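# Unpin postcards, stack them on mat, box the clothespins

## Task

Remove every postcard hanging on the line and lay them all in one flat pile on the mat, and put every clothespin inside the box.

## Robot and tools

Robot and frame. Two arms share the table: left_arm has its base near (+0.027, +0.379, +0.040) m and right_arm near (-0.039, -0.370, +0.040) m, both turned only slightly about z, so each faces roughly +x. The scene frame has its origin at table-top height halfway between the nominal bases, +x pointing out over the table, +y toward left_arm and +z up. The arm names do not match the left and right of any picture. A two-camera stand sits behind the arms. Each gripper's fingers point along its own +z axis and close along its own y axis. The reported end_effector_position is the spot between the finger pads, roughly 1 cm short of the tips.

Row layout (shared by execute_actions and move). Each row has 14 numbers, each in [-1, 1], always for both arms: dx, dy, dz, rx, ry, rz, opening for left_arm, followed by the same seven for right_arm. The first six are an offset, not a pose: they are measured from that arm's Hand target as it stood when the action or move began, along that Hand target's own axes. 1.0 equals 0.6 m of travel or 180 degrees of turn; rx, ry, rz form a single rotation vector. Sending six zeros asks an arm to hold (or return to) its Hand target. The opening is absolute: +1 is fully open (0.093 m gap), -1 is closed. An opening of 0 is a real command, so to leave a gripper unchanged resend its current value (shown under Tool commands, or else the last number you sent).

execute_actions: "actions" is a list of actions; each action is a list of up to 15 rows, one row per 1/30 s control step, and a short action repeats its final row until 15 steps pass. Every row of an action counts from that action's start pose, not from the row before it, and each new action starts from the updated Hand target, so the same offset sent twice moves twice. Optional "cameras" lists camera names, ["all"] or []; images come by default only when "actions" is empty. An empty list also reports full state.

move: "target" is one 14-number row or a list of up to 15 rows; every row in the list is an offset from the same starting Hand targets. The grippers travel in straight lines with no obstacle avoidance, all arriving together, within 10 s total. "speed" is in m/s, 0.002 to 2.9 (default 0.25; turning is capped at twice that in rad/s), one value or one per target. "blend" (m) rounds corners between listed targets; 0 stops at each. "opening_speed" (per second on the -1..+1 scale, at least 0.2) makes fingers change gradually. "grip_force" sets a per-pad limit of 10 to 50 N, one value or one per arm; it persists, and lower values close slowly. "blocking": false returns after about 0.5 s while the move continues. The result adds a "move:" line with the ending (done, off_target, moving, held, fault) and any limits (paced = pose clipped, held = a check withheld steps). Faster moves make the gripper lag and overshoot more.

wait: "seconds" 0 to 10; the robot keeps its last commands and a running move goes on. stop: brakes a running move. zoom_image: "camera" (cam_high, cam_left_wrist or cam_right_wrist) and "region" [x0, y0, x1, y1] in pixels of its latest image, origin top-left, at most 504 by 504. finished_scene: "scene" is the current scene number; it ends the scene irreversibly, so call it only when postcards and clothespins are in place and stable.

Reading results. Positions are in metres and orientations as quat_wxyz, in the scene frame; they can be off by a few centimetres, more at long reach. Hand target is the last commanded pose after clipping; the gripper often rests short of it, and the next command, even all zeros, asks again, so send any remaining gap as an extra offset. Orientation commands are clipped to within 40 degrees of the current one. Check position and tilt after each move and correct drift. Joint positions end with the gripper gap in metres. Joint velocities may be omitted when all read within noise. Step readings of positions appear only after execute_actions.

Gripping. grip_measured uses the opening scale. The pads meet near -0.94; an object of width w mm sits at about -0.94 + 0.0208 w. For a firm hold send roughly 0.24 below that reading (lower for soft or round items like clothespins); keep sending that number while carrying, and to release send a value well above the width reading. Postcards are thin, so a closed reading alone does not prove a hold; check with cameras.

Cautions. Nothing may fall or be left off the table. Avoid dropping items, releasing them while moving, fast impacts and hard presses; a contact hits harder at speed and presses harder the farther the target lies past it. Never let the grippers, fingers or wrist cameras of the two arms touch, and do not strain a camera cable. Route paths around an arm's own base, not near it. A blocked arm keeps pushing until you command its target back past the gripper. Holding loads, stretched reaches and unreachable targets heat motors: MOTOR HOT appears at 75 °C, at 90 °C the arm folds and idles, at 100 °C it goes limp. Loose objects may occasionally be nudged by outside pushes.

Cameras: cam_high (fixed overview), cam_left_wrist and cam_right_wrist, each 896x504; calibration is given but may be slightly off.

Each tool is called after ">>>" by a JSON object that holds its "op" and its "data", one argument or row to a line.

## Session

>>> {"op": "execute_actions", "data": {
  "actions": []
}}

Scene clock: 0.00 s.
left_arm: end_effector_position=(+0.4104, +0.3908, +0.1244) grip_measured=+1.000 end_effector_quat_wxyz=(+0.541, -0.061, +0.838, +0.039) | right_arm: end_effector_position=(+0.3456, -0.3909, +0.1015) grip_measured=+1.000 end_effector_quat_wxyz=(+0.537, +0.008, +0.842, -0.041)
Joint positions: left_arm=[0.018 1.503 0.393 0.679 -0.171 -0.079 0.093] | right_arm=[0.006 1.62 0.363 0.824 0.048 -0.045 0.093]
Joint velocities: within noise
Joint torques (N m): no reading
Motor temperatures (°C): left_arm=[23 27 29 31 25 26 23] | right_arm=[23 29 32 31 24 27 25]
Heat: left arm: 31 °C; right arm: 32 °C.
Hand target: left_arm +0.4159, +0.3907, +0.1368; +0.558, -0.063, +0.827, +0.037 | right_arm +0.3500, -0.3910, +0.1101; +0.549, +0.009, +0.835, -0.042
Tool commands: left_gripper/opening=+1.0 right_gripper/opening=+1.0

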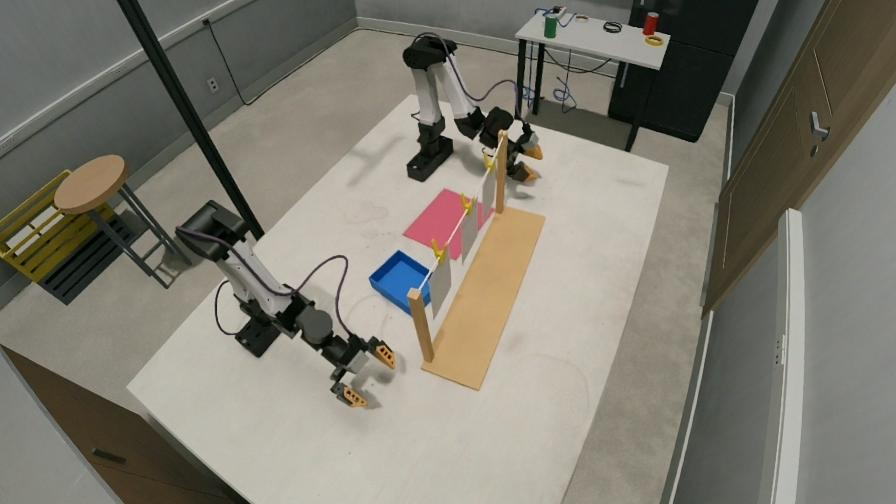

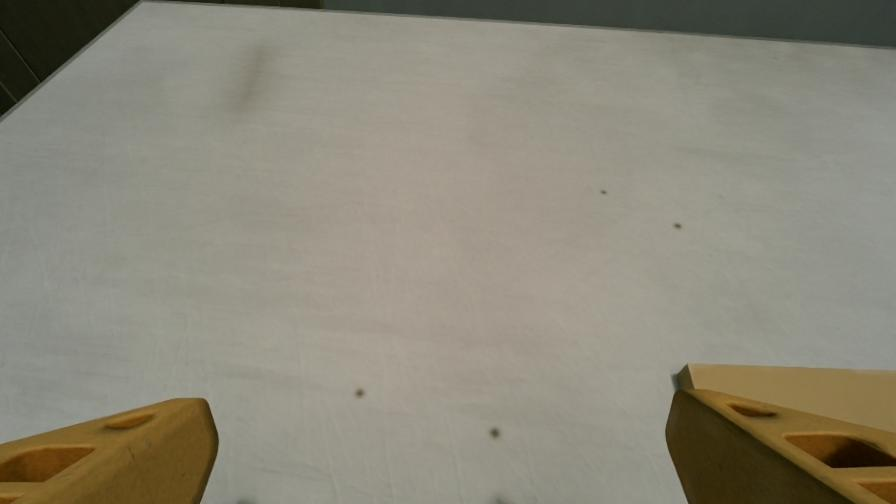

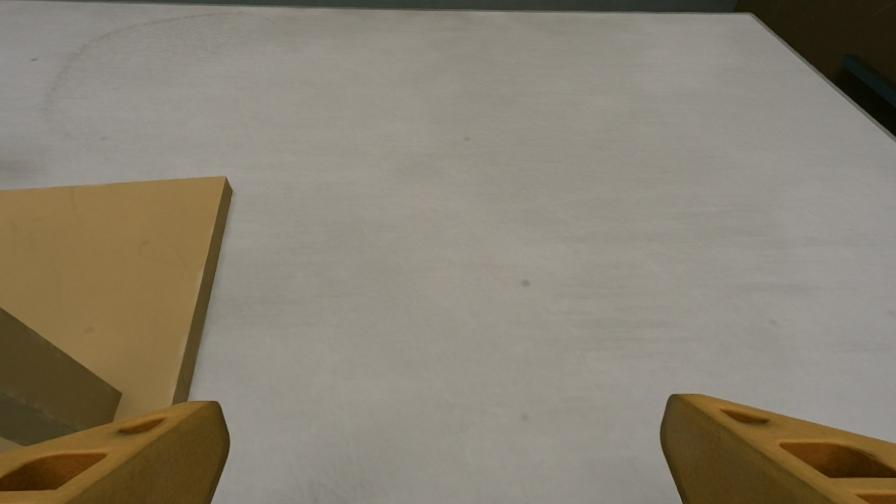

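>>> {"op": "zoom_image", "data": {
  "camera": "cam_high",
  "region": [360, 110, 580, 400]
}}

>>> {"op": "zoom_image", "data": {
  "camera": "cam_high",
  "region": [400, 130, 520, 330]
}}

Scaled by 1.738 from the camera's 896x504 image, which has a finer 1280x720 frame.

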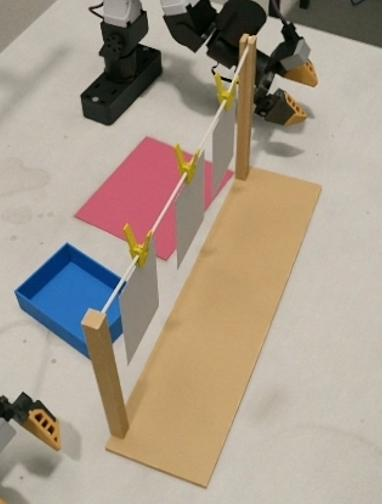

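Scaled by 2.520 from the camera's 896x504 image, which has a finer 1280x720 frame.

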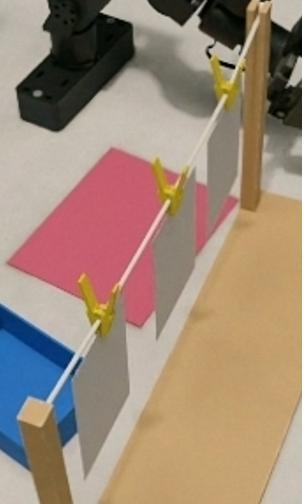

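>>> {"op": "move", "data": {
  "target": [
    [-0.112,-0.0625,-0.357,0.02,-0.06,0,0,-0.197,0.074,-0.2725,-0.01,-0.06,0,0],
    [-0.124,-0.461,-0.407,0.049,-0.12,0,0,-0.255,0.324,-0.26,-0.022,-0.132,0,0]
  ],
  "blend": [0.05,0],
  "cameras": ["all"],
  "speed": 0.3
}}

Scene clock: 44.93 s.
left_arm: end_effector_position=(+0.2586, +0.0885, +0.3005) grip_measured=+0.002 end_effector_quat_wxyz=(+0.702, -0.002, +0.712, -0.014) | right_arm: end_effector_position=(+0.2766, -0.1842, +0.2840) grip_measured=+0.001 end_effector_quat_wxyz=(+0.697, -0.031, +0.716, -0.022)
Joint positions: left_arm=[-1.292 1.468 0.78 0.63 -1.334 -0.079 0.045] | right_arm=[0.933 1.246 0.545 0.657 0.882 -0.04 0.045]
Joint torques (N m): left_arm=[0.1 -4.14 6.16 1.66 -0.16 0.05] | right_arm=[0.21 -3.14 9.85 2.13 -0.01 -0.15]
Motor temperatures (°C): left_arm=[23 29 31 36 25 26 23] | right_arm=[23 32 36 38 24 26 25]
Heat: left arm: 36 °C; right arm: 38 °C.
Hand target: left_arm +0.2592, +0.0895, +0.2994; +0.706, -0.012, +0.708, -0.015 | right_arm +0.2796, -0.1802, +0.3002; +0.709, -0.019, +0.705, -0.014
Off the commanded pose: left_arm 0.002 m, 1 deg | right_arm 0.017 m, 3 deg.
move: off_target (right_arm)
camera_calibration:
cam_left_wrist: T_world_to_cam=[[-0.029432, -0.999566, 0.00147941, 0.0963372], [-0.427684, 0.0112553, -0.903858, 0.421516], [0.903449, -0.0272351, -0.42783, -0.0169125], [0, 0, 0, 1]] pos_world=[0.198391, 0.0910904, 0.373613]
cam_right_wrist: T_world_to_cam=[[0.00495774, -0.997738, 0.0670398, -0.205358], [-0.456815, -0.0618963, -0.887406, 0.406236], [0.889548, -0.0262253, -0.456088, -0.0388791], [0, 0, 0, 1]] pos_world=[0.221177, -0.180768, 0.356531]

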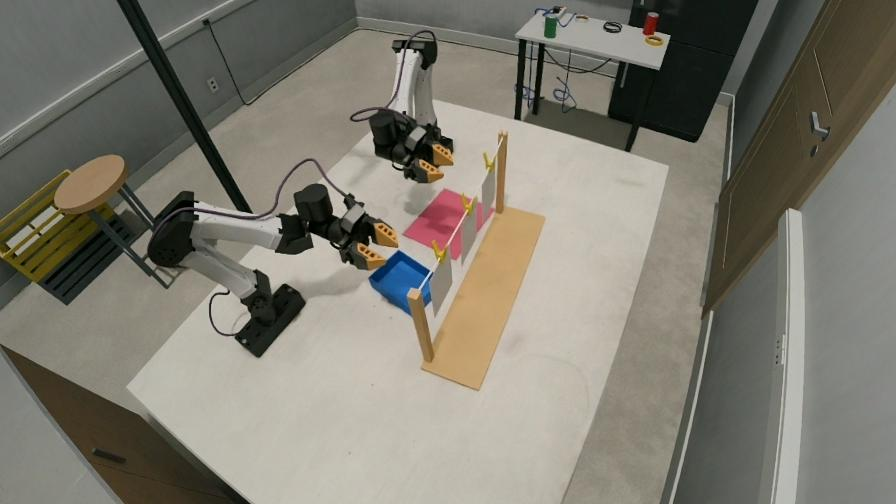

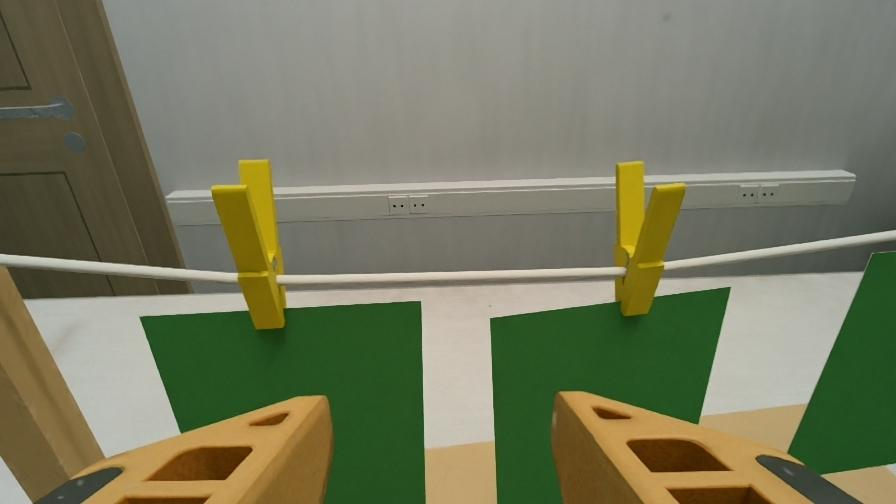

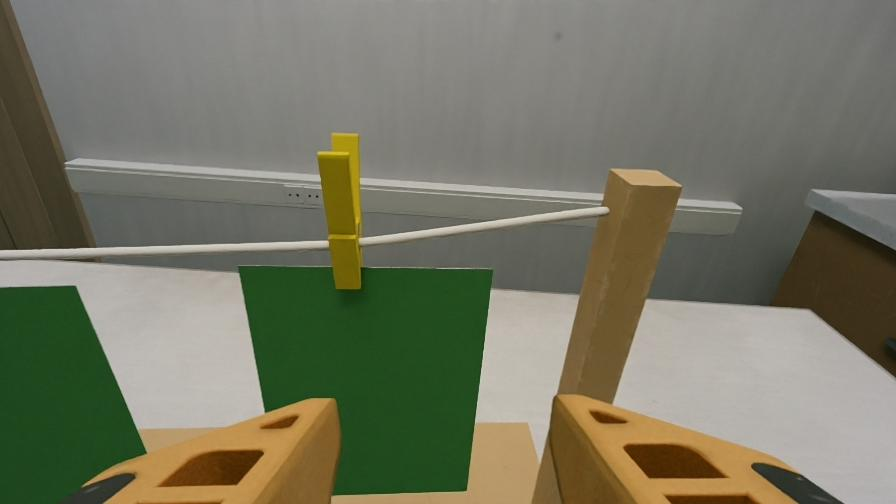

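>>> {"op": "zoom_image", "data": {
  "camera": "cam_right_wrist",
  "region": [40, 360, 480, 504]
}}

>>> {"op": "zoom_image", "data": {
  "camera": "cam_high",
  "region": [320, 140, 480, 300]
}}

>>> {"op": "zoom_image", "data": {
  "camera": "cam_left_wrist",
  "region": [560, 130, 780, 430]
}}

>>> {"op": "zoom_image", "data": {
  "camera": "cam_right_wrist",
  "region": [220, 110, 520, 320]
}}

Scaled by 1.145 from the camera's 896x504 image, which has a finer 1280x720 frame.

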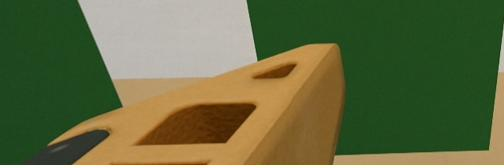

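Scaled by 3.150 from the camera's 896x504 image, which has a finer 1280x720 frame.

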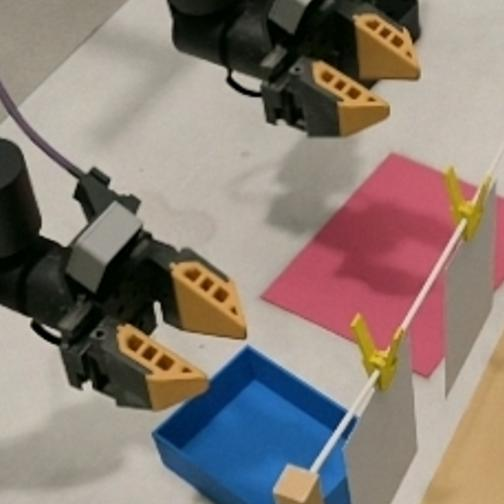

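Scaled by 1.680 from the camera's 896x504 image, which has a finer 1280x720 frame.

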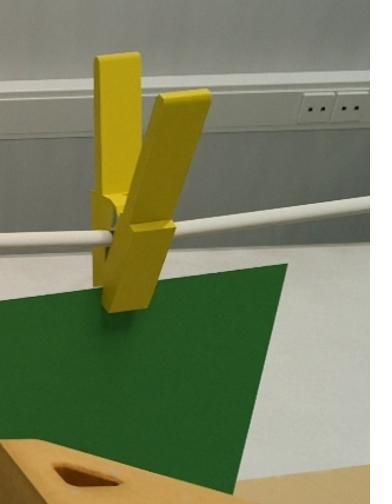

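Scaled by 1.680 from the camera's 896x504 image, which has a finer 1280x720 frame.

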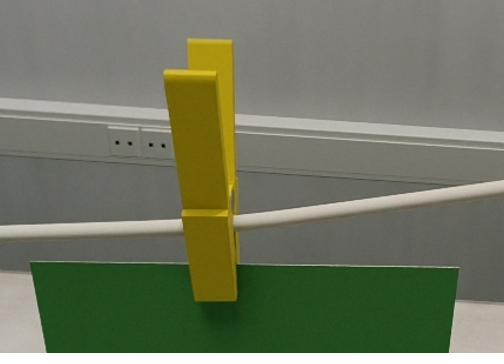

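>>> {"op": "move", "data": {
  "target": [
    [0.1,-0.16,0.0,0.2,0.006,0.005,0,-0.13,-0.073,0.033,-0.24,0.12,-0.13,0.3],
    [0.209,-0.226,0.068,0.333,0.013,0.01,-0.3,-0.1,0.004,0.18,-0.477,0.239,-0.262,0.3]
  ],
  "blend": [0.04,0],
  "cameras": ["all"],
  "speed": 0.3
}}

Scene clock: 91.10 s.
left_arm: end_effector_position=(+0.2948, -0.0446, +0.1656) grip_measured=-0.298 end_effector_quat_wxyz=(+0.587, +0.357, +0.639, -0.345) | right_arm: end_effector_position=(+0.3892, -0.1802, +0.3548) grip_measured=+0.299 end_effector_quat_wxyz=(-0.340, +0.647, -0.670, -0.132)
Joint positions: left_arm=[-0.928 1.978 0.731 1.174 0.052 -0.018 0.031] | right_arm=[0.261 2.16 2.656 -1.554 -0.57 -1.162 0.06]
Joint torques (N m): left_arm=[0.42 -6.41 7.57 2.23 0.13 0.11] | right_arm=[0.94 -8.66 7.69 1.23 -0.49 -0.17]
Heat: left arm: 37 °C; right arm: 39 °C.
Hand target: left_arm +0.2989, -0.0509, +0.1791; +0.604, +0.354, +0.619, -0.356 | right_arm +0.3873, -0.1742, +0.3607; -0.177, +0.714, -0.651, -0.189
Off the commanded pose: left_arm 0.015 m, 3 deg | right_arm 0.009 m, 21 deg.
joint sent to its limit (right arm) — joint 4 (wrist pitch), lower limit. The joint targets are off in orientation, not in position.
move: off_target (left_arm, right_arm); target 2's new opening was sent with left_arm's hand 0.015 m and 3 deg from that target
camera_calibration:
cam_left_wrist: T_world_to_cam=[[-0.868518, -0.495657, 0.00100797, 0.234491], [-0.238613, 0.416328, -0.877345, 0.274483], [0.434443, -0.762231, -0.479858, 0.00313306], [0, 0, 0, 1]] pos_world=[0.267793, 0.00434032, 0.242083]
cam_right_wrist: T_world_to_cam=[[0.954248, -0.139261, 0.264608, -0.491555], [-0.071477, -0.965507, -0.250375, -0.0181537], [0.290348, 0.220006, -0.931287, 0.33951], [0, 0, 0, 1]] pos_world=[0.369192, -0.160676, 0.441705]

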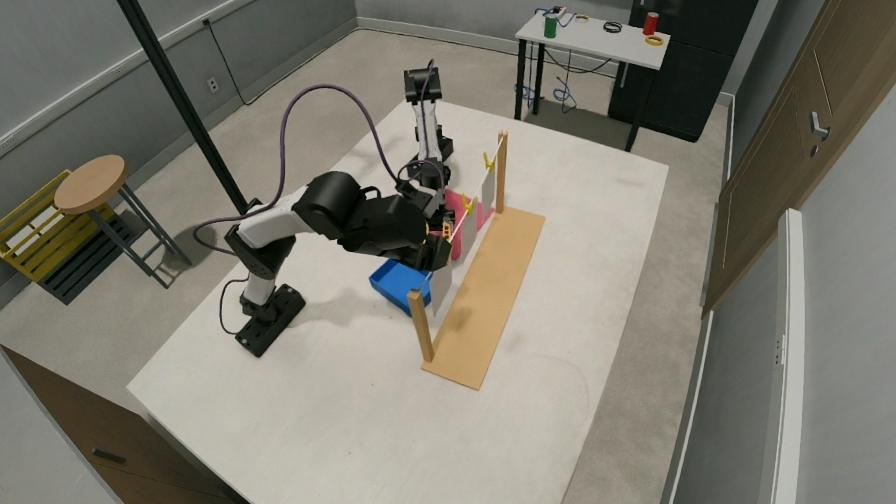

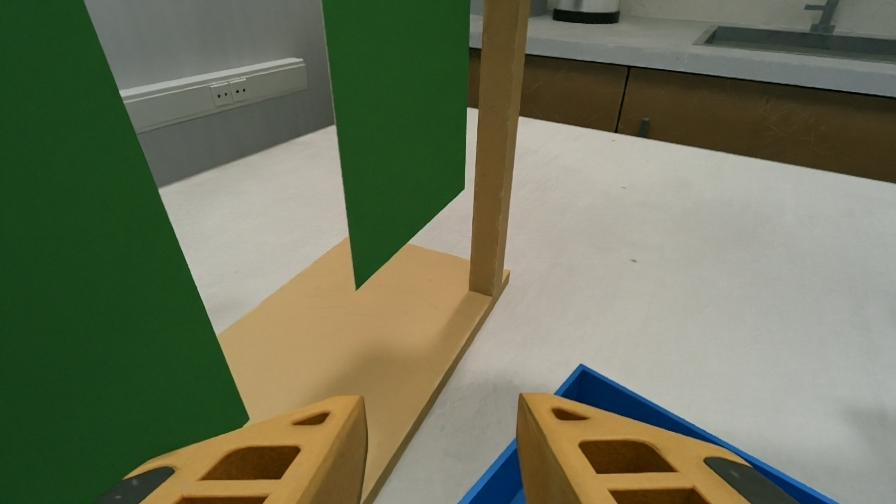

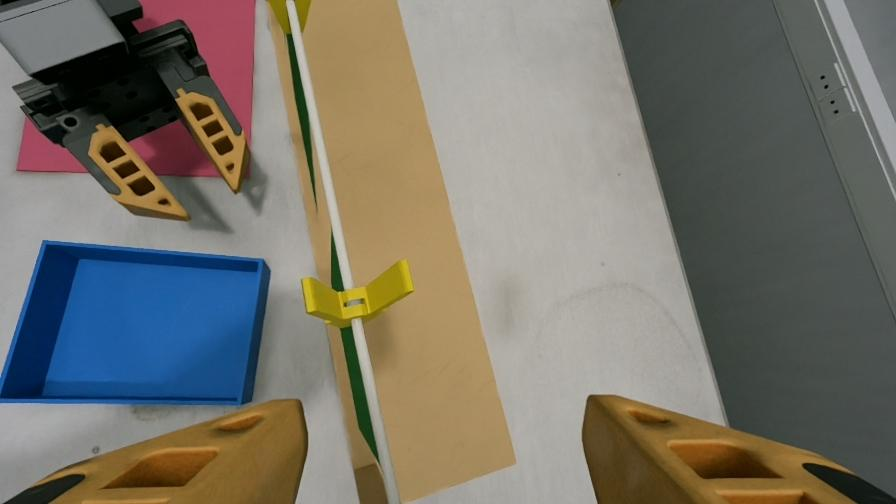

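>>> {"op": "move", "data": {
  "target": [
    [-0.028,0.040,0.070,0,0,0,-0.3,0,0,0,0,0,0,0.3],
    [-0.030,0.0405,0.153,0,0,0,-0.3,0,0,0,0,0,0,0.3]
  ],
  "blend": [0.01,0],
  "cameras": ["all"],
  "speed": 0.12
}}

Scene clock: 137.60 s.
left_arm: end_effector_position=(+0.3670, -0.1097, +0.1866) grip_measured=-0.298 end_effector_quat_wxyz=(+0.596, +0.351, +0.633, -0.348) | right_arm: end_effector_position=(+0.3892, -0.1802, +0.3548) grip_measured=+0.299 end_effector_quat_wxyz=(-0.340, +0.647, -0.670, -0.132)
Joint positions: left_arm=[-0.874 2.175 1.18 0.946 0.099 -0.018 0.031] | right_arm=[0.261 2.16 2.656 -1.554 -0.57 -1.162 0.06]
Joint torques (N m): left_arm=[-0.65 -8.57 8.95 2.01 0.09 0.09] | right_arm=[0.94 -8.66 7.71 1.23 -0.5 -0.17]
Motor temperatures (°C): left_arm=[23 30 35 42 24 25 23] | right_arm=[23 35 41 35 24 26 24]
Heat: left arm: 42 °C; right arm: 41 °C.
Hand target: left_arm +0.3661, -0.1187, +0.1952; +0.604, +0.354, +0.619, -0.356 | right_arm +0.3873, -0.1742, +0.3607; -0.177, +0.714, -0.651, -0.189
Off the commanded pose: left_arm 0.012 m, 2 deg | right_arm 0.009 m, 21 deg.
joint sent to its limit (right arm) — joint 4 (wrist pitch), lower limit. The joint targets are off in orientation, not in position.
move: off_target (left_arm, right_arm)
camera_calibration:
cam_left_wrist: T_world_to_cam=[[-0.864864, -0.502003, 0.00172323, 0.262716], [-0.231691, 0.396114, -0.888489, 0.334621], [0.445342, -0.768822, -0.458894, -0.0763983], [0, 0, 0, 1]] pos_world=[0.338766, -0.0594001, 0.261795]
cam_right_wrist: T_world_to_cam=[[0.954248, -0.139261, 0.264608, -0.491555], [-0.071477, -0.965507, -0.250375, -0.0181537], [0.290348, 0.220006, -0.931287, 0.33951], [0, 0, 0, 1]] pos_world=[0.369192, -0.160676, 0.441705]

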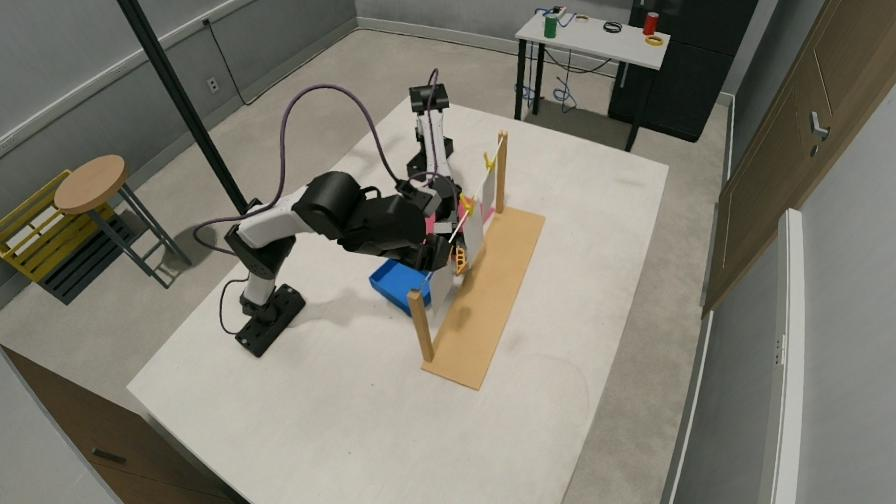

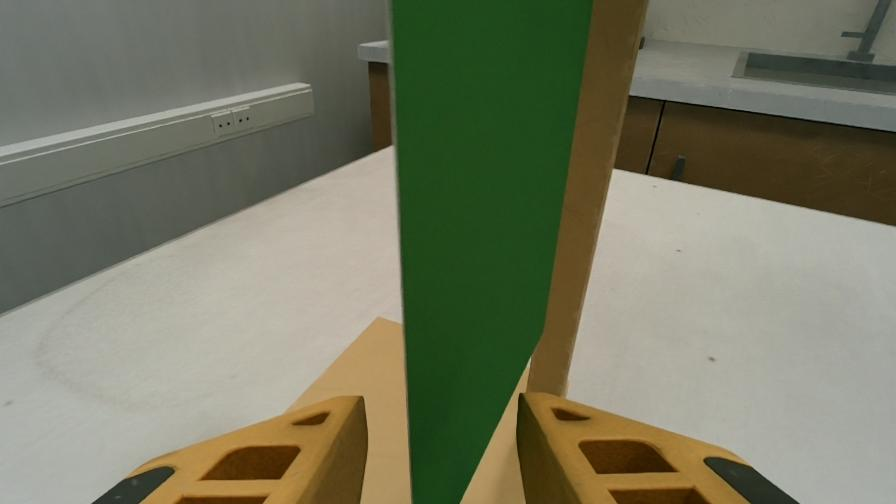

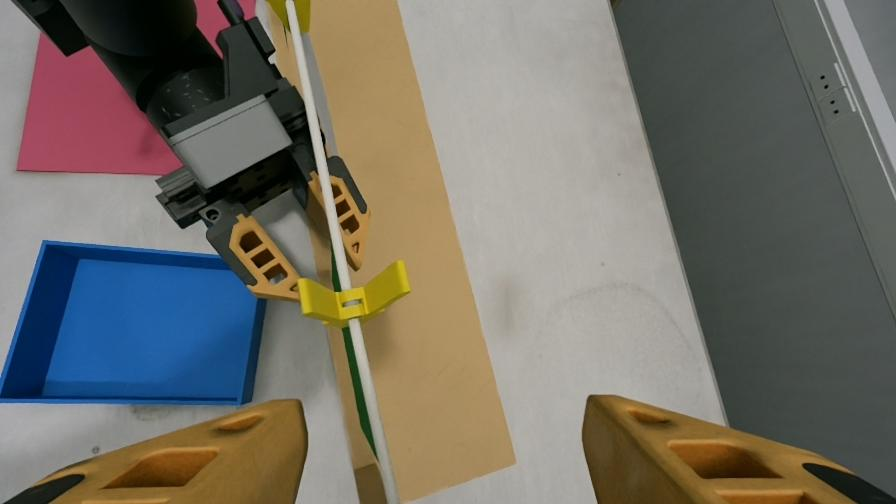

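>>> {"op": "move", "data": {
  "target": [
    [0,0,0.020,0,0,0,-0.3,0,0,0,0,0,0,0.3],
    [0,0,0.020,0,0,0,-1,0,0,0,0,0,0,0.3]
  ],
  "cameras": ["cam_left_wrist","cam_right_wrist"],
  "speed": 0.1,
  "grip_force": [22,45]
}}

Scene clock: 148.47 s.
left_arm: end_effector_position=(+0.3716, -0.1207, +0.1859) grip_measured=-0.988 end_effector_quat_wxyz=(+0.594, +0.352, +0.633, -0.349) | right_arm: end_effector_position=(+0.3892, -0.1802, +0.3548) grip_measured=+0.299 end_effector_quat_wxyz=(-0.340, +0.647, -0.670, -0.132)
Joint positions: left_arm=[-0.878 2.208 1.241 0.917 0.099 -0.018 0] | right_arm=[0.261 2.16 2.656 -1.554 -0.57 -1.162 0.06]
Joint torques (N m): left_arm=[-0.38 -8.81 9.18 2.04 0.06 0.07] | right_arm=[0.96 -8.69 7.71 1.22 -0.5 -0.17]
Heat: left arm: 42 °C; right arm: 41 °C.
Hand target: left_arm +0.3720, -0.1291, +0.1949; +0.604, +0.354, +0.620, -0.356 | right_arm +0.3873, -0.1742, +0.3607; -0.177, +0.714, -0.651, -0.189
Off the commanded pose: left_arm 0.012 m, 2 deg | right_arm 0.009 m, 21 deg.
joint sent to its limit (right arm) — joint 4 (wrist pitch), lower limit. The joint targets are off in orientation, not in position.
grip_force (N): 22, 45
move: off_target (left_arm, right_arm); target 2's new opening was sent with left_arm's hand 0.013 m and 2 deg from that target
camera_calibration:
cam_left_wrist: T_world_to_cam=[[-0.867202, -0.497952, 0.00196631, 0.262543], [-0.23102, 0.398826, -0.88745, 0.339296], [0.441123, -0.770053, -0.4609, -0.0854816], [0, 0, 0, 1]] pos_world=[0.34377, -0.0704117, 0.261194]
cam_right_wrist: T_world_to_cam=[[0.954248, -0.139261, 0.264608, -0.491555], [-0.071477, -0.965507, -0.250375, -0.0181537], [0.290348, 0.220006, -0.931287, 0.33951], [0, 0, 0, 1]] pos_world=[0.369192, -0.160676, 0.441705]
Images, in order (width x height): cam_left_wrist 896x504, cam_right_wrist 896x504.

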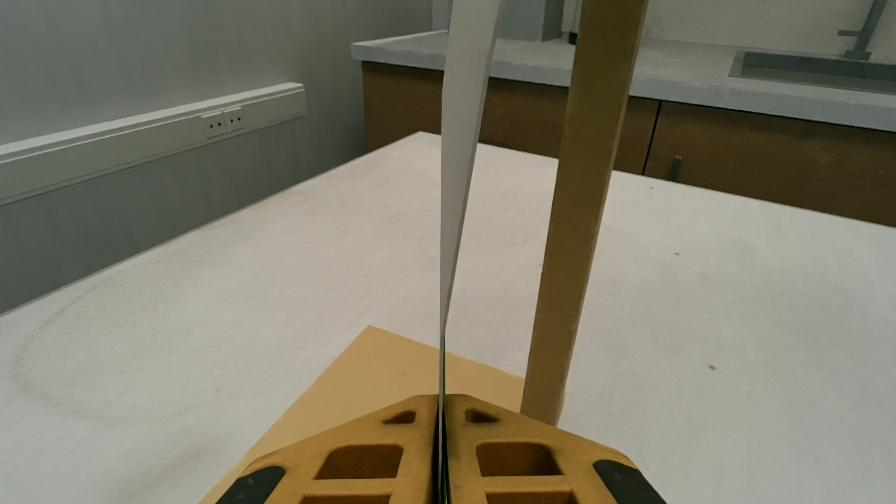

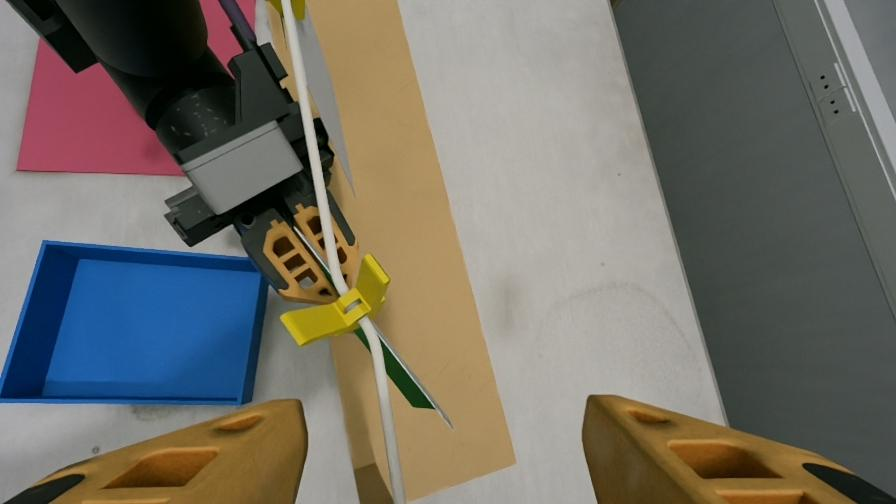

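>>> {"op": "move", "data": {
  "target": [0,0,0,0,0,0,-1,-0.023,0.062,0.042,0.132,0.134,-0.142,0.4],
  "cameras": ["cam_left_wrist","cam_right_wrist"],
  "speed": 0.2
}}

Scene clock: 179.63 s.
left_arm: end_effector_position=(+0.3716, -0.1207, +0.1859) grip_measured=-0.988 end_effector_quat_wxyz=(+0.594, +0.352, +0.633, -0.349) | right_arm: end_effector_position=(+0.3514, -0.1524, +0.3300) grip_measured=+0.398 end_effector_quat_wxyz=(-0.197, +0.811, -0.535, +0.127)
Joint positions: left_arm=[-0.878 2.208 1.241 0.917 0.099 -0.018 0] | right_arm=[0.566 2.037 2.464 -1.526 0.051 -1.46 0.064]
Joint torques (N m): left_arm=[-0.46 -8.88 9.2 2.04 0.07 0.11] | right_arm=[0.35 -11.82 4.92 1.44 -0.08 -0.13]
Heat: left arm: 45 °C; right arm: 40 °C.
Hand target: left_arm +0.3720, -0.1291, +0.1949; +0.604, +0.354, +0.620, -0.356 | right_arm +0.3481, -0.1531, +0.3456; -0.217, +0.810, -0.526, +0.141
Off the commanded pose: left_arm 0.012 m, 2 deg | right_arm 0.016 m, 3 deg.
grip_force (N): 22, 45
move: off_target (left_arm, right_arm)
camera_calibration:
cam_left_wrist: T_world_to_cam=[[-0.867202, -0.497952, 0.00196631, 0.262543], [-0.23102, 0.398826, -0.88745, 0.339296], [0.441123, -0.770053, -0.4609, -0.0854816], [0, 0, 0, 1]] pos_world=[0.34377, -0.0704117, 0.261194]
cam_right_wrist: T_world_to_cam=[[0.818145, 0.340171, 0.463598, -0.389911], [0.166306, -0.911768, 0.375528, -0.28205], [0.550437, -0.230137, -0.802531, 0.118842], [0, 0, 0, 1]] pos_world=[0.300495, -0.0971783, 0.382054]
Images, in order (width x height): cam_left_wrist 896x504, cam_right_wrist 896x504.

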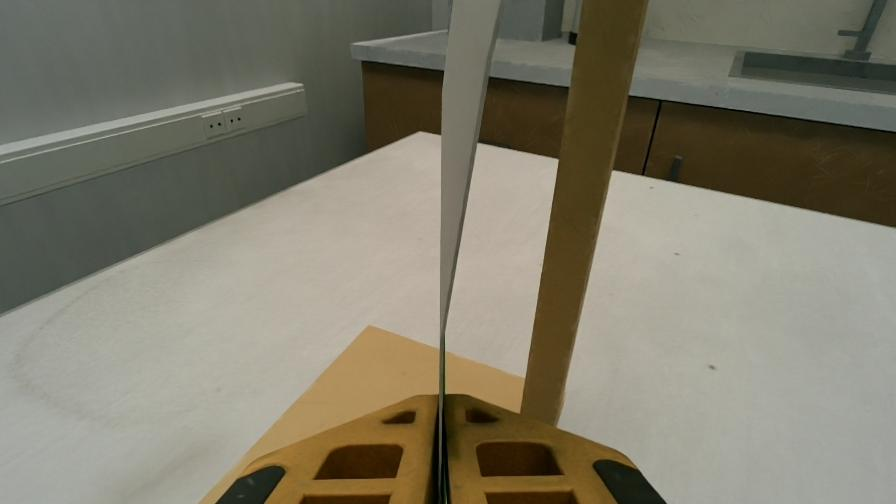

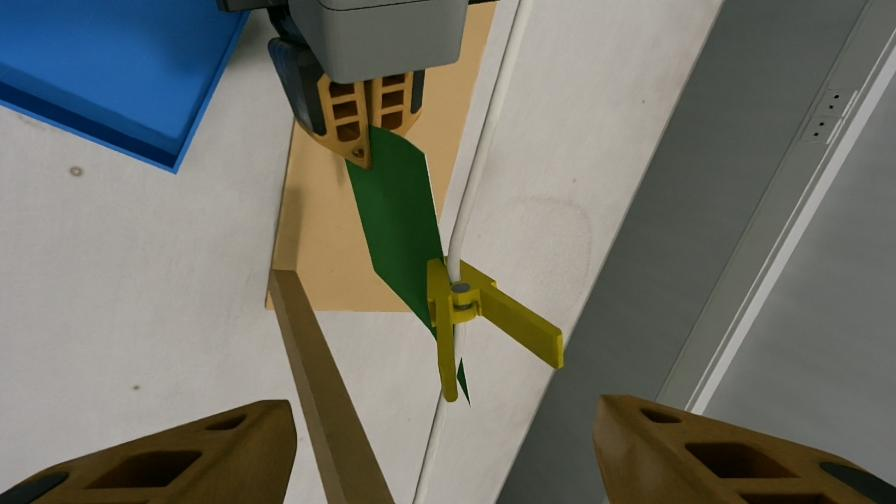

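>>> {"op": "move", "data": {
  "target": [
    [0,0,0,0,0,0,-1,0,-0.0177,0.001,0,0,0,0.4],
    [0,0,0,0,0,0,-1,0.0125,-0.0148,0.0563,0,0,0,0.4]
  ],
  "cameras": ["cam_left_wrist","cam_right_wrist"],
  "speed": 0.12,
  "blend": [0.004,0]
}}

Scene clock: 202.37 s.
left_arm: end_effector_position=(+0.3716, -0.1207, +0.1859) grip_measured=-0.988 end_effector_quat_wxyz=(+0.594, +0.352, +0.633, -0.349) | right_arm: end_effector_position=(+0.3731, -0.1485, +0.3114) grip_measured=+0.398 end_effector_quat_wxyz=(-0.202, +0.811, -0.532, +0.135)
Joint positions: left_arm=[-0.878 2.208 1.241 0.917 0.099 -0.018 0] | right_arm=[0.55 2.055 2.391 -1.419 0.051 -1.484 0.064]
Joint torques (N m): left_arm=[-0.47 -8.81 9.2 2.02 0.08 0.1] | right_arm=[-0.66 -10.99 5.23 1.5 -0.2 -0.14]
Heat: left arm: 46 °C; right arm: 39 °C.
Hand target: left_arm +0.3720, -0.1291, +0.1949; +0.604, +0.354, +0.620, -0.356 | right_arm +0.3735, -0.1501, +0.3208; -0.217, +0.810, -0.526, +0.141
Off the commanded pose: left_arm 0.012 m, 2 deg | right_arm 0.009 m, 2 deg.
grip_force (N): 22, 45
move: off_target (left_arm)
camera_calibration:
cam_left_wrist: T_world_to_cam=[[-0.867202, -0.497952, 0.00196631, 0.262543], [-0.23102, 0.398826, -0.88745, 0.339296], [0.441123, -0.770053, -0.4609, -0.0854816], [0, 0, 0, 1]] pos_world=[0.34377, -0.0704117, 0.261194]
cam_right_wrist: T_world_to_cam=[[0.807676, 0.344615, 0.478435, -0.400335], [0.163138, -0.910353, 0.380321, -0.275238], [0.566609, -0.229125, -0.791489, 0.0834788], [0, 0, 0, 1]] pos_world=[0.320942, -0.0934755, 0.362286]
Images, in order (width x height): cam_left_wrist 896x504, cam_right_wrist 896x504.

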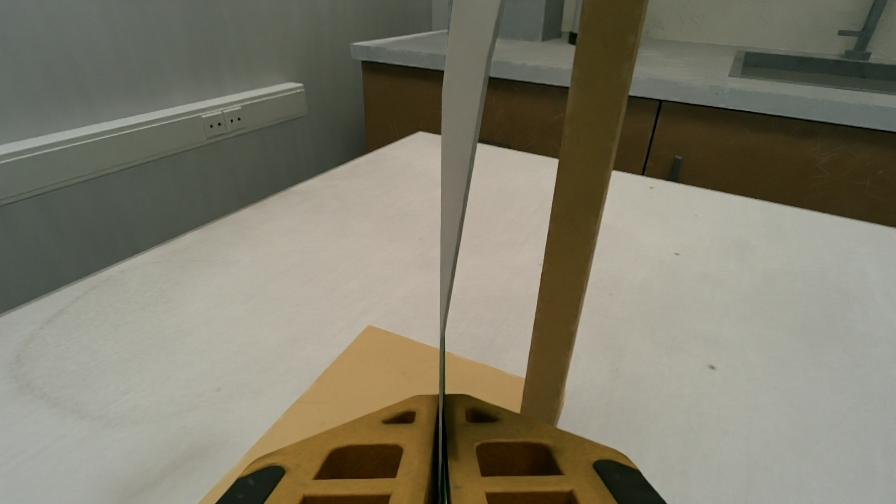

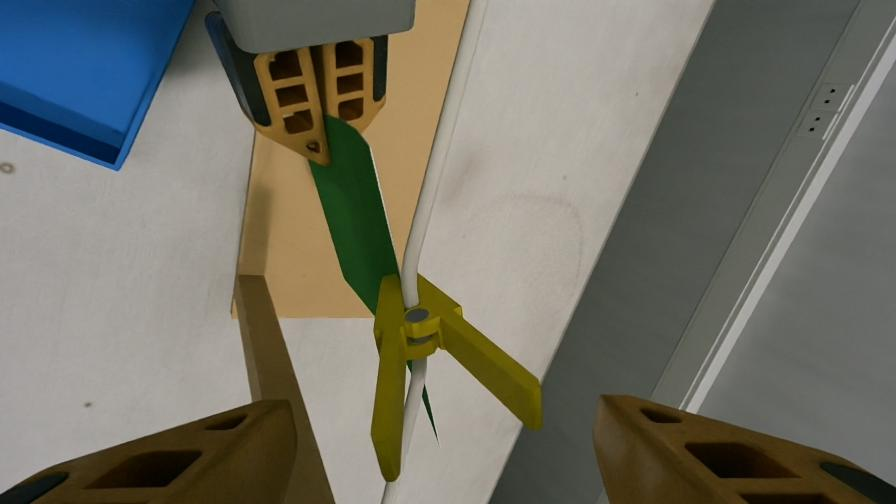

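>>> {"op": "move", "data": {
  "target": [
    [0,0,0,0,0,0,-1,0.019,0.0057,0.022,0,0,0,0.4],
    [0,0,0,0,0,0,-1,0.019,0.0057,0.022,0,0,0,-0.55]
  ],
  "cameras": ["cam_left_wrist","cam_right_wrist"],
  "speed": 0.1
}}

Scene clock: 212.80 s.
left_arm: end_effector_position=(+0.3715, -0.1208, +0.1859) grip_measured=-0.988 end_effector_quat_wxyz=(+0.594, +0.352, +0.633, -0.349) | right_arm: end_effector_position=(+0.3839, -0.1567, +0.2918) grip_measured=-0.549 end_effector_quat_wxyz=(-0.197, +0.812, -0.532, +0.133)
Joint positions: left_arm=[-0.878 2.208 1.241 0.917 0.1 -0.018 0] | right_arm=[0.52 2.037 2.28 -1.335 0.039 -1.511 0.019]
Joint torques (N m): left_arm=[-0.5 -8.85 9.26 2.02 0.07 0.1] | right_arm=[-0.62 -12.51 5.46 1.43 -0.24 -0.13]
Motor temperatures (°C): left_arm=[23 34 36 46 24 25 23] | right_arm=[23 41 37 34 24 25 24]
Heat: left arm: 46 °C; right arm: 41 °C.
Hand target: left_arm +0.3720, -0.1292, +0.1949; +0.604, +0.354, +0.620, -0.356 | right_arm +0.3815, -0.1589, +0.3076; -0.217, +0.810, -0.526, +0.141
Off the commanded pose: left_arm 0.012 m, 2 deg | right_arm 0.016 m, 3 deg.
grip_force (N): 22, 45
move: off_target (left_arm, right_arm); target 2's new opening was sent with right_arm's hand 0.017 m and 3 deg from that target
camera_calibration:
cam_left_wrist: T_world_to_cam=[[-0.867548, -0.497349, 0.00208816, 0.262586], [-0.230844, 0.398946, -0.887442, 0.339219], [0.440535, -0.77038, -0.460915, -0.0852553], [0, 0, 0, 1]] pos_world=[0.343671, -0.0704127, 0.261194]
cam_right_wrist: T_world_to_cam=[[0.812191, 0.347151, 0.468863, -0.395452], [0.16553, -0.907784, 0.385394, -0.279064], [0.559416, -0.235403, -0.794757, 0.0626655], [0, 0, 0, 1]] pos_world=[0.33232, -0.101296, 0.342766]
Images, in order (width x height): cam_left_wrist 896x504, cam_right_wrist 896x504.

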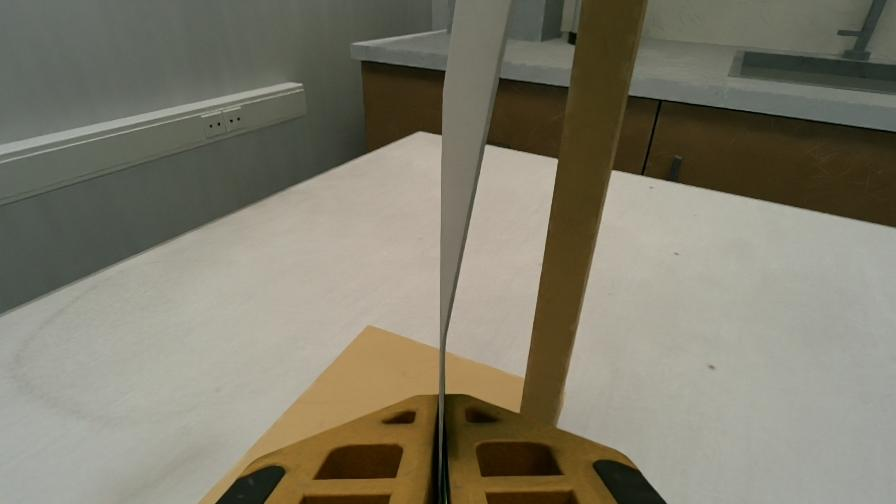

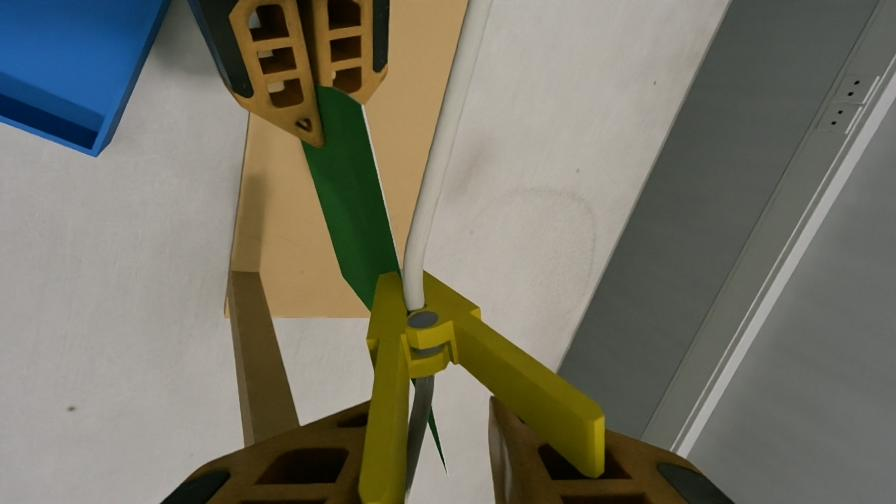

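>>> {"op": "move", "data": {
  "target": [
    [0,0,0,0,0,0,-1,0,0,0,0,0,0,0.4],
    [0,0,0,0,0,0,-1,-0.0225,0,0,0,0,0,0.4]
  ],
  "cameras": ["cam_right_wrist"],
  "speed": 0.1
}}

Scene clock: 229.93 s.
left_arm: end_effector_position=(+0.3715, -0.1208, +0.1859) grip_measured=-0.988 end_effector_quat_wxyz=(+0.594, +0.352, +0.633, -0.349) | right_arm: end_effector_position=(+0.3789, -0.1470, +0.2918) grip_measured=+0.398 end_effector_quat_wxyz=(-0.198, +0.818, -0.523, +0.131)
Joint positions: left_arm=[-0.878 2.208 1.241 0.917 0.1 -0.018 0] | right_arm=[0.543 2.037 2.28 -1.335 0.04 -1.51 0.064]
Joint torques (N m): left_arm=[-0.46 -8.87 9.16 2.01 0.05 0.08] | right_arm=[0.43 -11.97 6.17 1.39 -0.09 0.13]
Heat: left arm: 47 °C; right arm: 42 °C.
Hand target: left_arm +0.3720, -0.1292, +0.1949; +0.604, +0.354, +0.620, -0.356 | right_arm +0.3760, -0.1466, +0.3076; -0.217, +0.810, -0.526, +0.141
Off the commanded pose: left_arm 0.012 m, 2 deg | right_arm 0.016 m, 3 deg.
grip_force (N): 22, 45
move: off_target (left_arm, right_arm)
camera_calibration:
cam_right_wrist: T_world_to_cam=[[0.804379, 0.364877, 0.468871, -0.3891], [0.185532, -0.903991, 0.385198, -0.27637], [0.564405, -0.222855, -0.794848, 0.0677759], [0, 0, 0, 1]] pos_world=[0.326006, -0.0927578, 0.342766]
Images, in order (width x height): cam_right_wrist 896x504.

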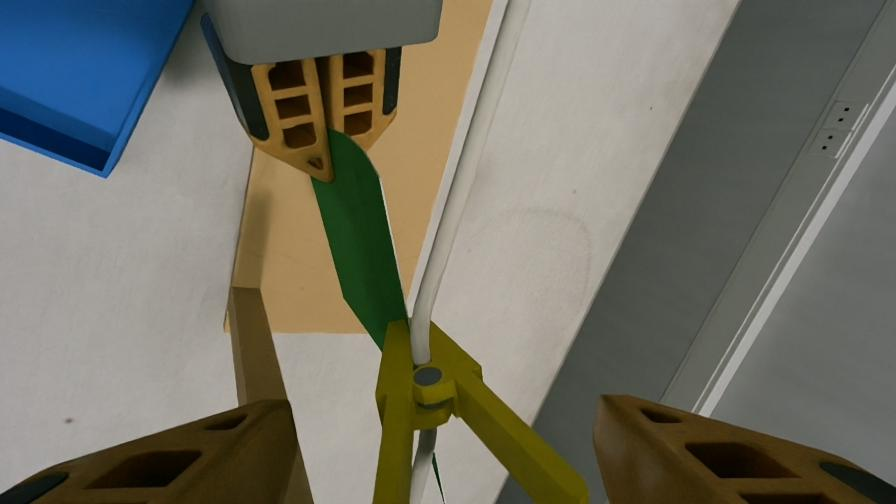

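>>> {"op": "move", "data": {
  "target": [0,0,0,0,0,0,-1,0,0,0,0,0,0,-0.4],
  "cameras": ["cam_right_wrist"],
  "speed": 0.1
}}

Scene clock: 234.97 s.
left_arm: end_effector_position=(+0.3713, -0.1209, +0.1854) grip_measured=-0.988 end_effector_quat_wxyz=(+0.593, +0.353, +0.634, -0.349) | right_arm: end_effector_position=(+0.3790, -0.1469, +0.2918) grip_measured=-0.396 end_effector_quat_wxyz=(-0.199, +0.818, -0.524, +0.131)
Joint positions: left_arm=[-0.879 2.208 1.241 0.914 0.1 -0.018 0] | right_arm=[0.543 2.037 2.28 -1.334 0.04 -1.508 0.026]
Joint torques (N m): left_arm=[-0.47 -8.94 9.13 2.07 0.04 0.12] | right_arm=[0.44 -12 6.16 1.39 -0.09 0.15]
Heat: left arm: 47 °C; right arm: 43 °C.
Hand target: left_arm +0.3719, -0.1292, +0.1950; +0.604, +0.354, +0.619, -0.356 | right_arm +0.3760, -0.1466, +0.3076; -0.217, +0.810, -0.526, +0.141
Off the commanded pose: left_arm 0.013 m, 2 deg | right_arm 0.016 m, 3 deg.
grip_force (N): 22, 45
move: off_target (left_arm, right_arm)
camera_calibration:
cam_right_wrist: T_world_to_cam=[[0.804675, 0.363358, 0.469542, -0.389814], [0.184224, -0.904625, 0.384336, -0.275692], [0.564411, -0.222765, -0.794869, 0.0677786], [0, 0, 0, 1]] pos_world=[0.326208, -0.0926573, 0.342868]
Images, in order (width x height): cam_right_wrist 896x504.

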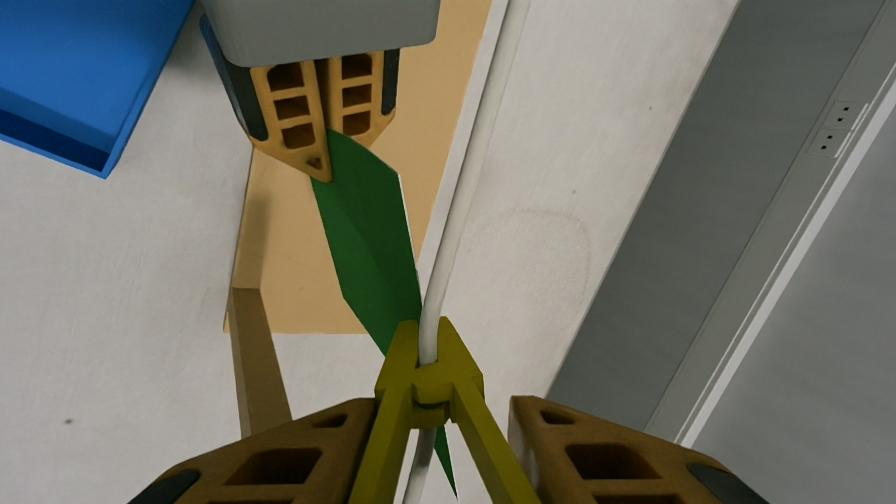

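>>> {"op": "move", "data": {
  "target": [0,0,0,0,0,0,-1,0,0.002,0,0,0,0,-0.68],
  "cameras": ["cam_right_wrist"],
  "speed": 0.1
}}

Scene clock: 238.83 s.
left_arm: end_effector_position=(+0.3713, -0.1209, +0.1854) grip_measured=-0.988 end_effector_quat_wxyz=(+0.593, +0.353, +0.634, -0.349) | right_arm: end_effector_position=(+0.3790, -0.1469, +0.2918) grip_measured=-0.652 end_effector_quat_wxyz=(-0.199, +0.818, -0.524, +0.131)
Joint positions: left_arm=[-0.879 2.208 1.241 0.914 0.1 -0.018 0] | right_arm=[0.543 2.037 2.28 -1.334 0.04 -1.508 0.014]
Joint torques (N m): left_arm=[-0.44 -8.91 9.1 2.07 0.08 0.1] | right_arm=[0.43 -12.57 5.18 1.43 -0.08 0.14]
Heat: left arm: 47 °C; right arm: 43 °C.
Hand target: left_arm +0.3719, -0.1292, +0.1950; +0.604, +0.354, +0.619, -0.356 | right_arm +0.3750, -0.1470, +0.3070; -0.217, +0.810, -0.526, +0.141
Off the commanded pose: left_arm 0.013 m, 2 deg | right_arm 0.016 m, 3 deg.
grip_force (N): 22, 45
move: off_target (left_arm, right_arm)
camera_calibration:
cam_right_wrist: T_world_to_cam=[[0.804675, 0.363358, 0.469542, -0.389814], [0.184224, -0.904625, 0.384336, -0.275692], [0.564411, -0.222765, -0.794869, 0.0677786], [0, 0, 0, 1]] pos_world=[0.326208, -0.0926573, 0.342868]
Images, in order (width x height): cam_right_wrist 896x504.

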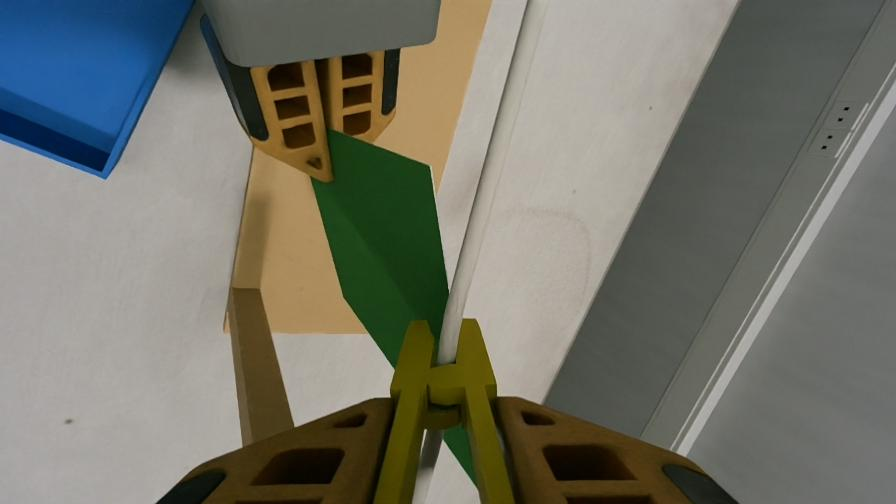

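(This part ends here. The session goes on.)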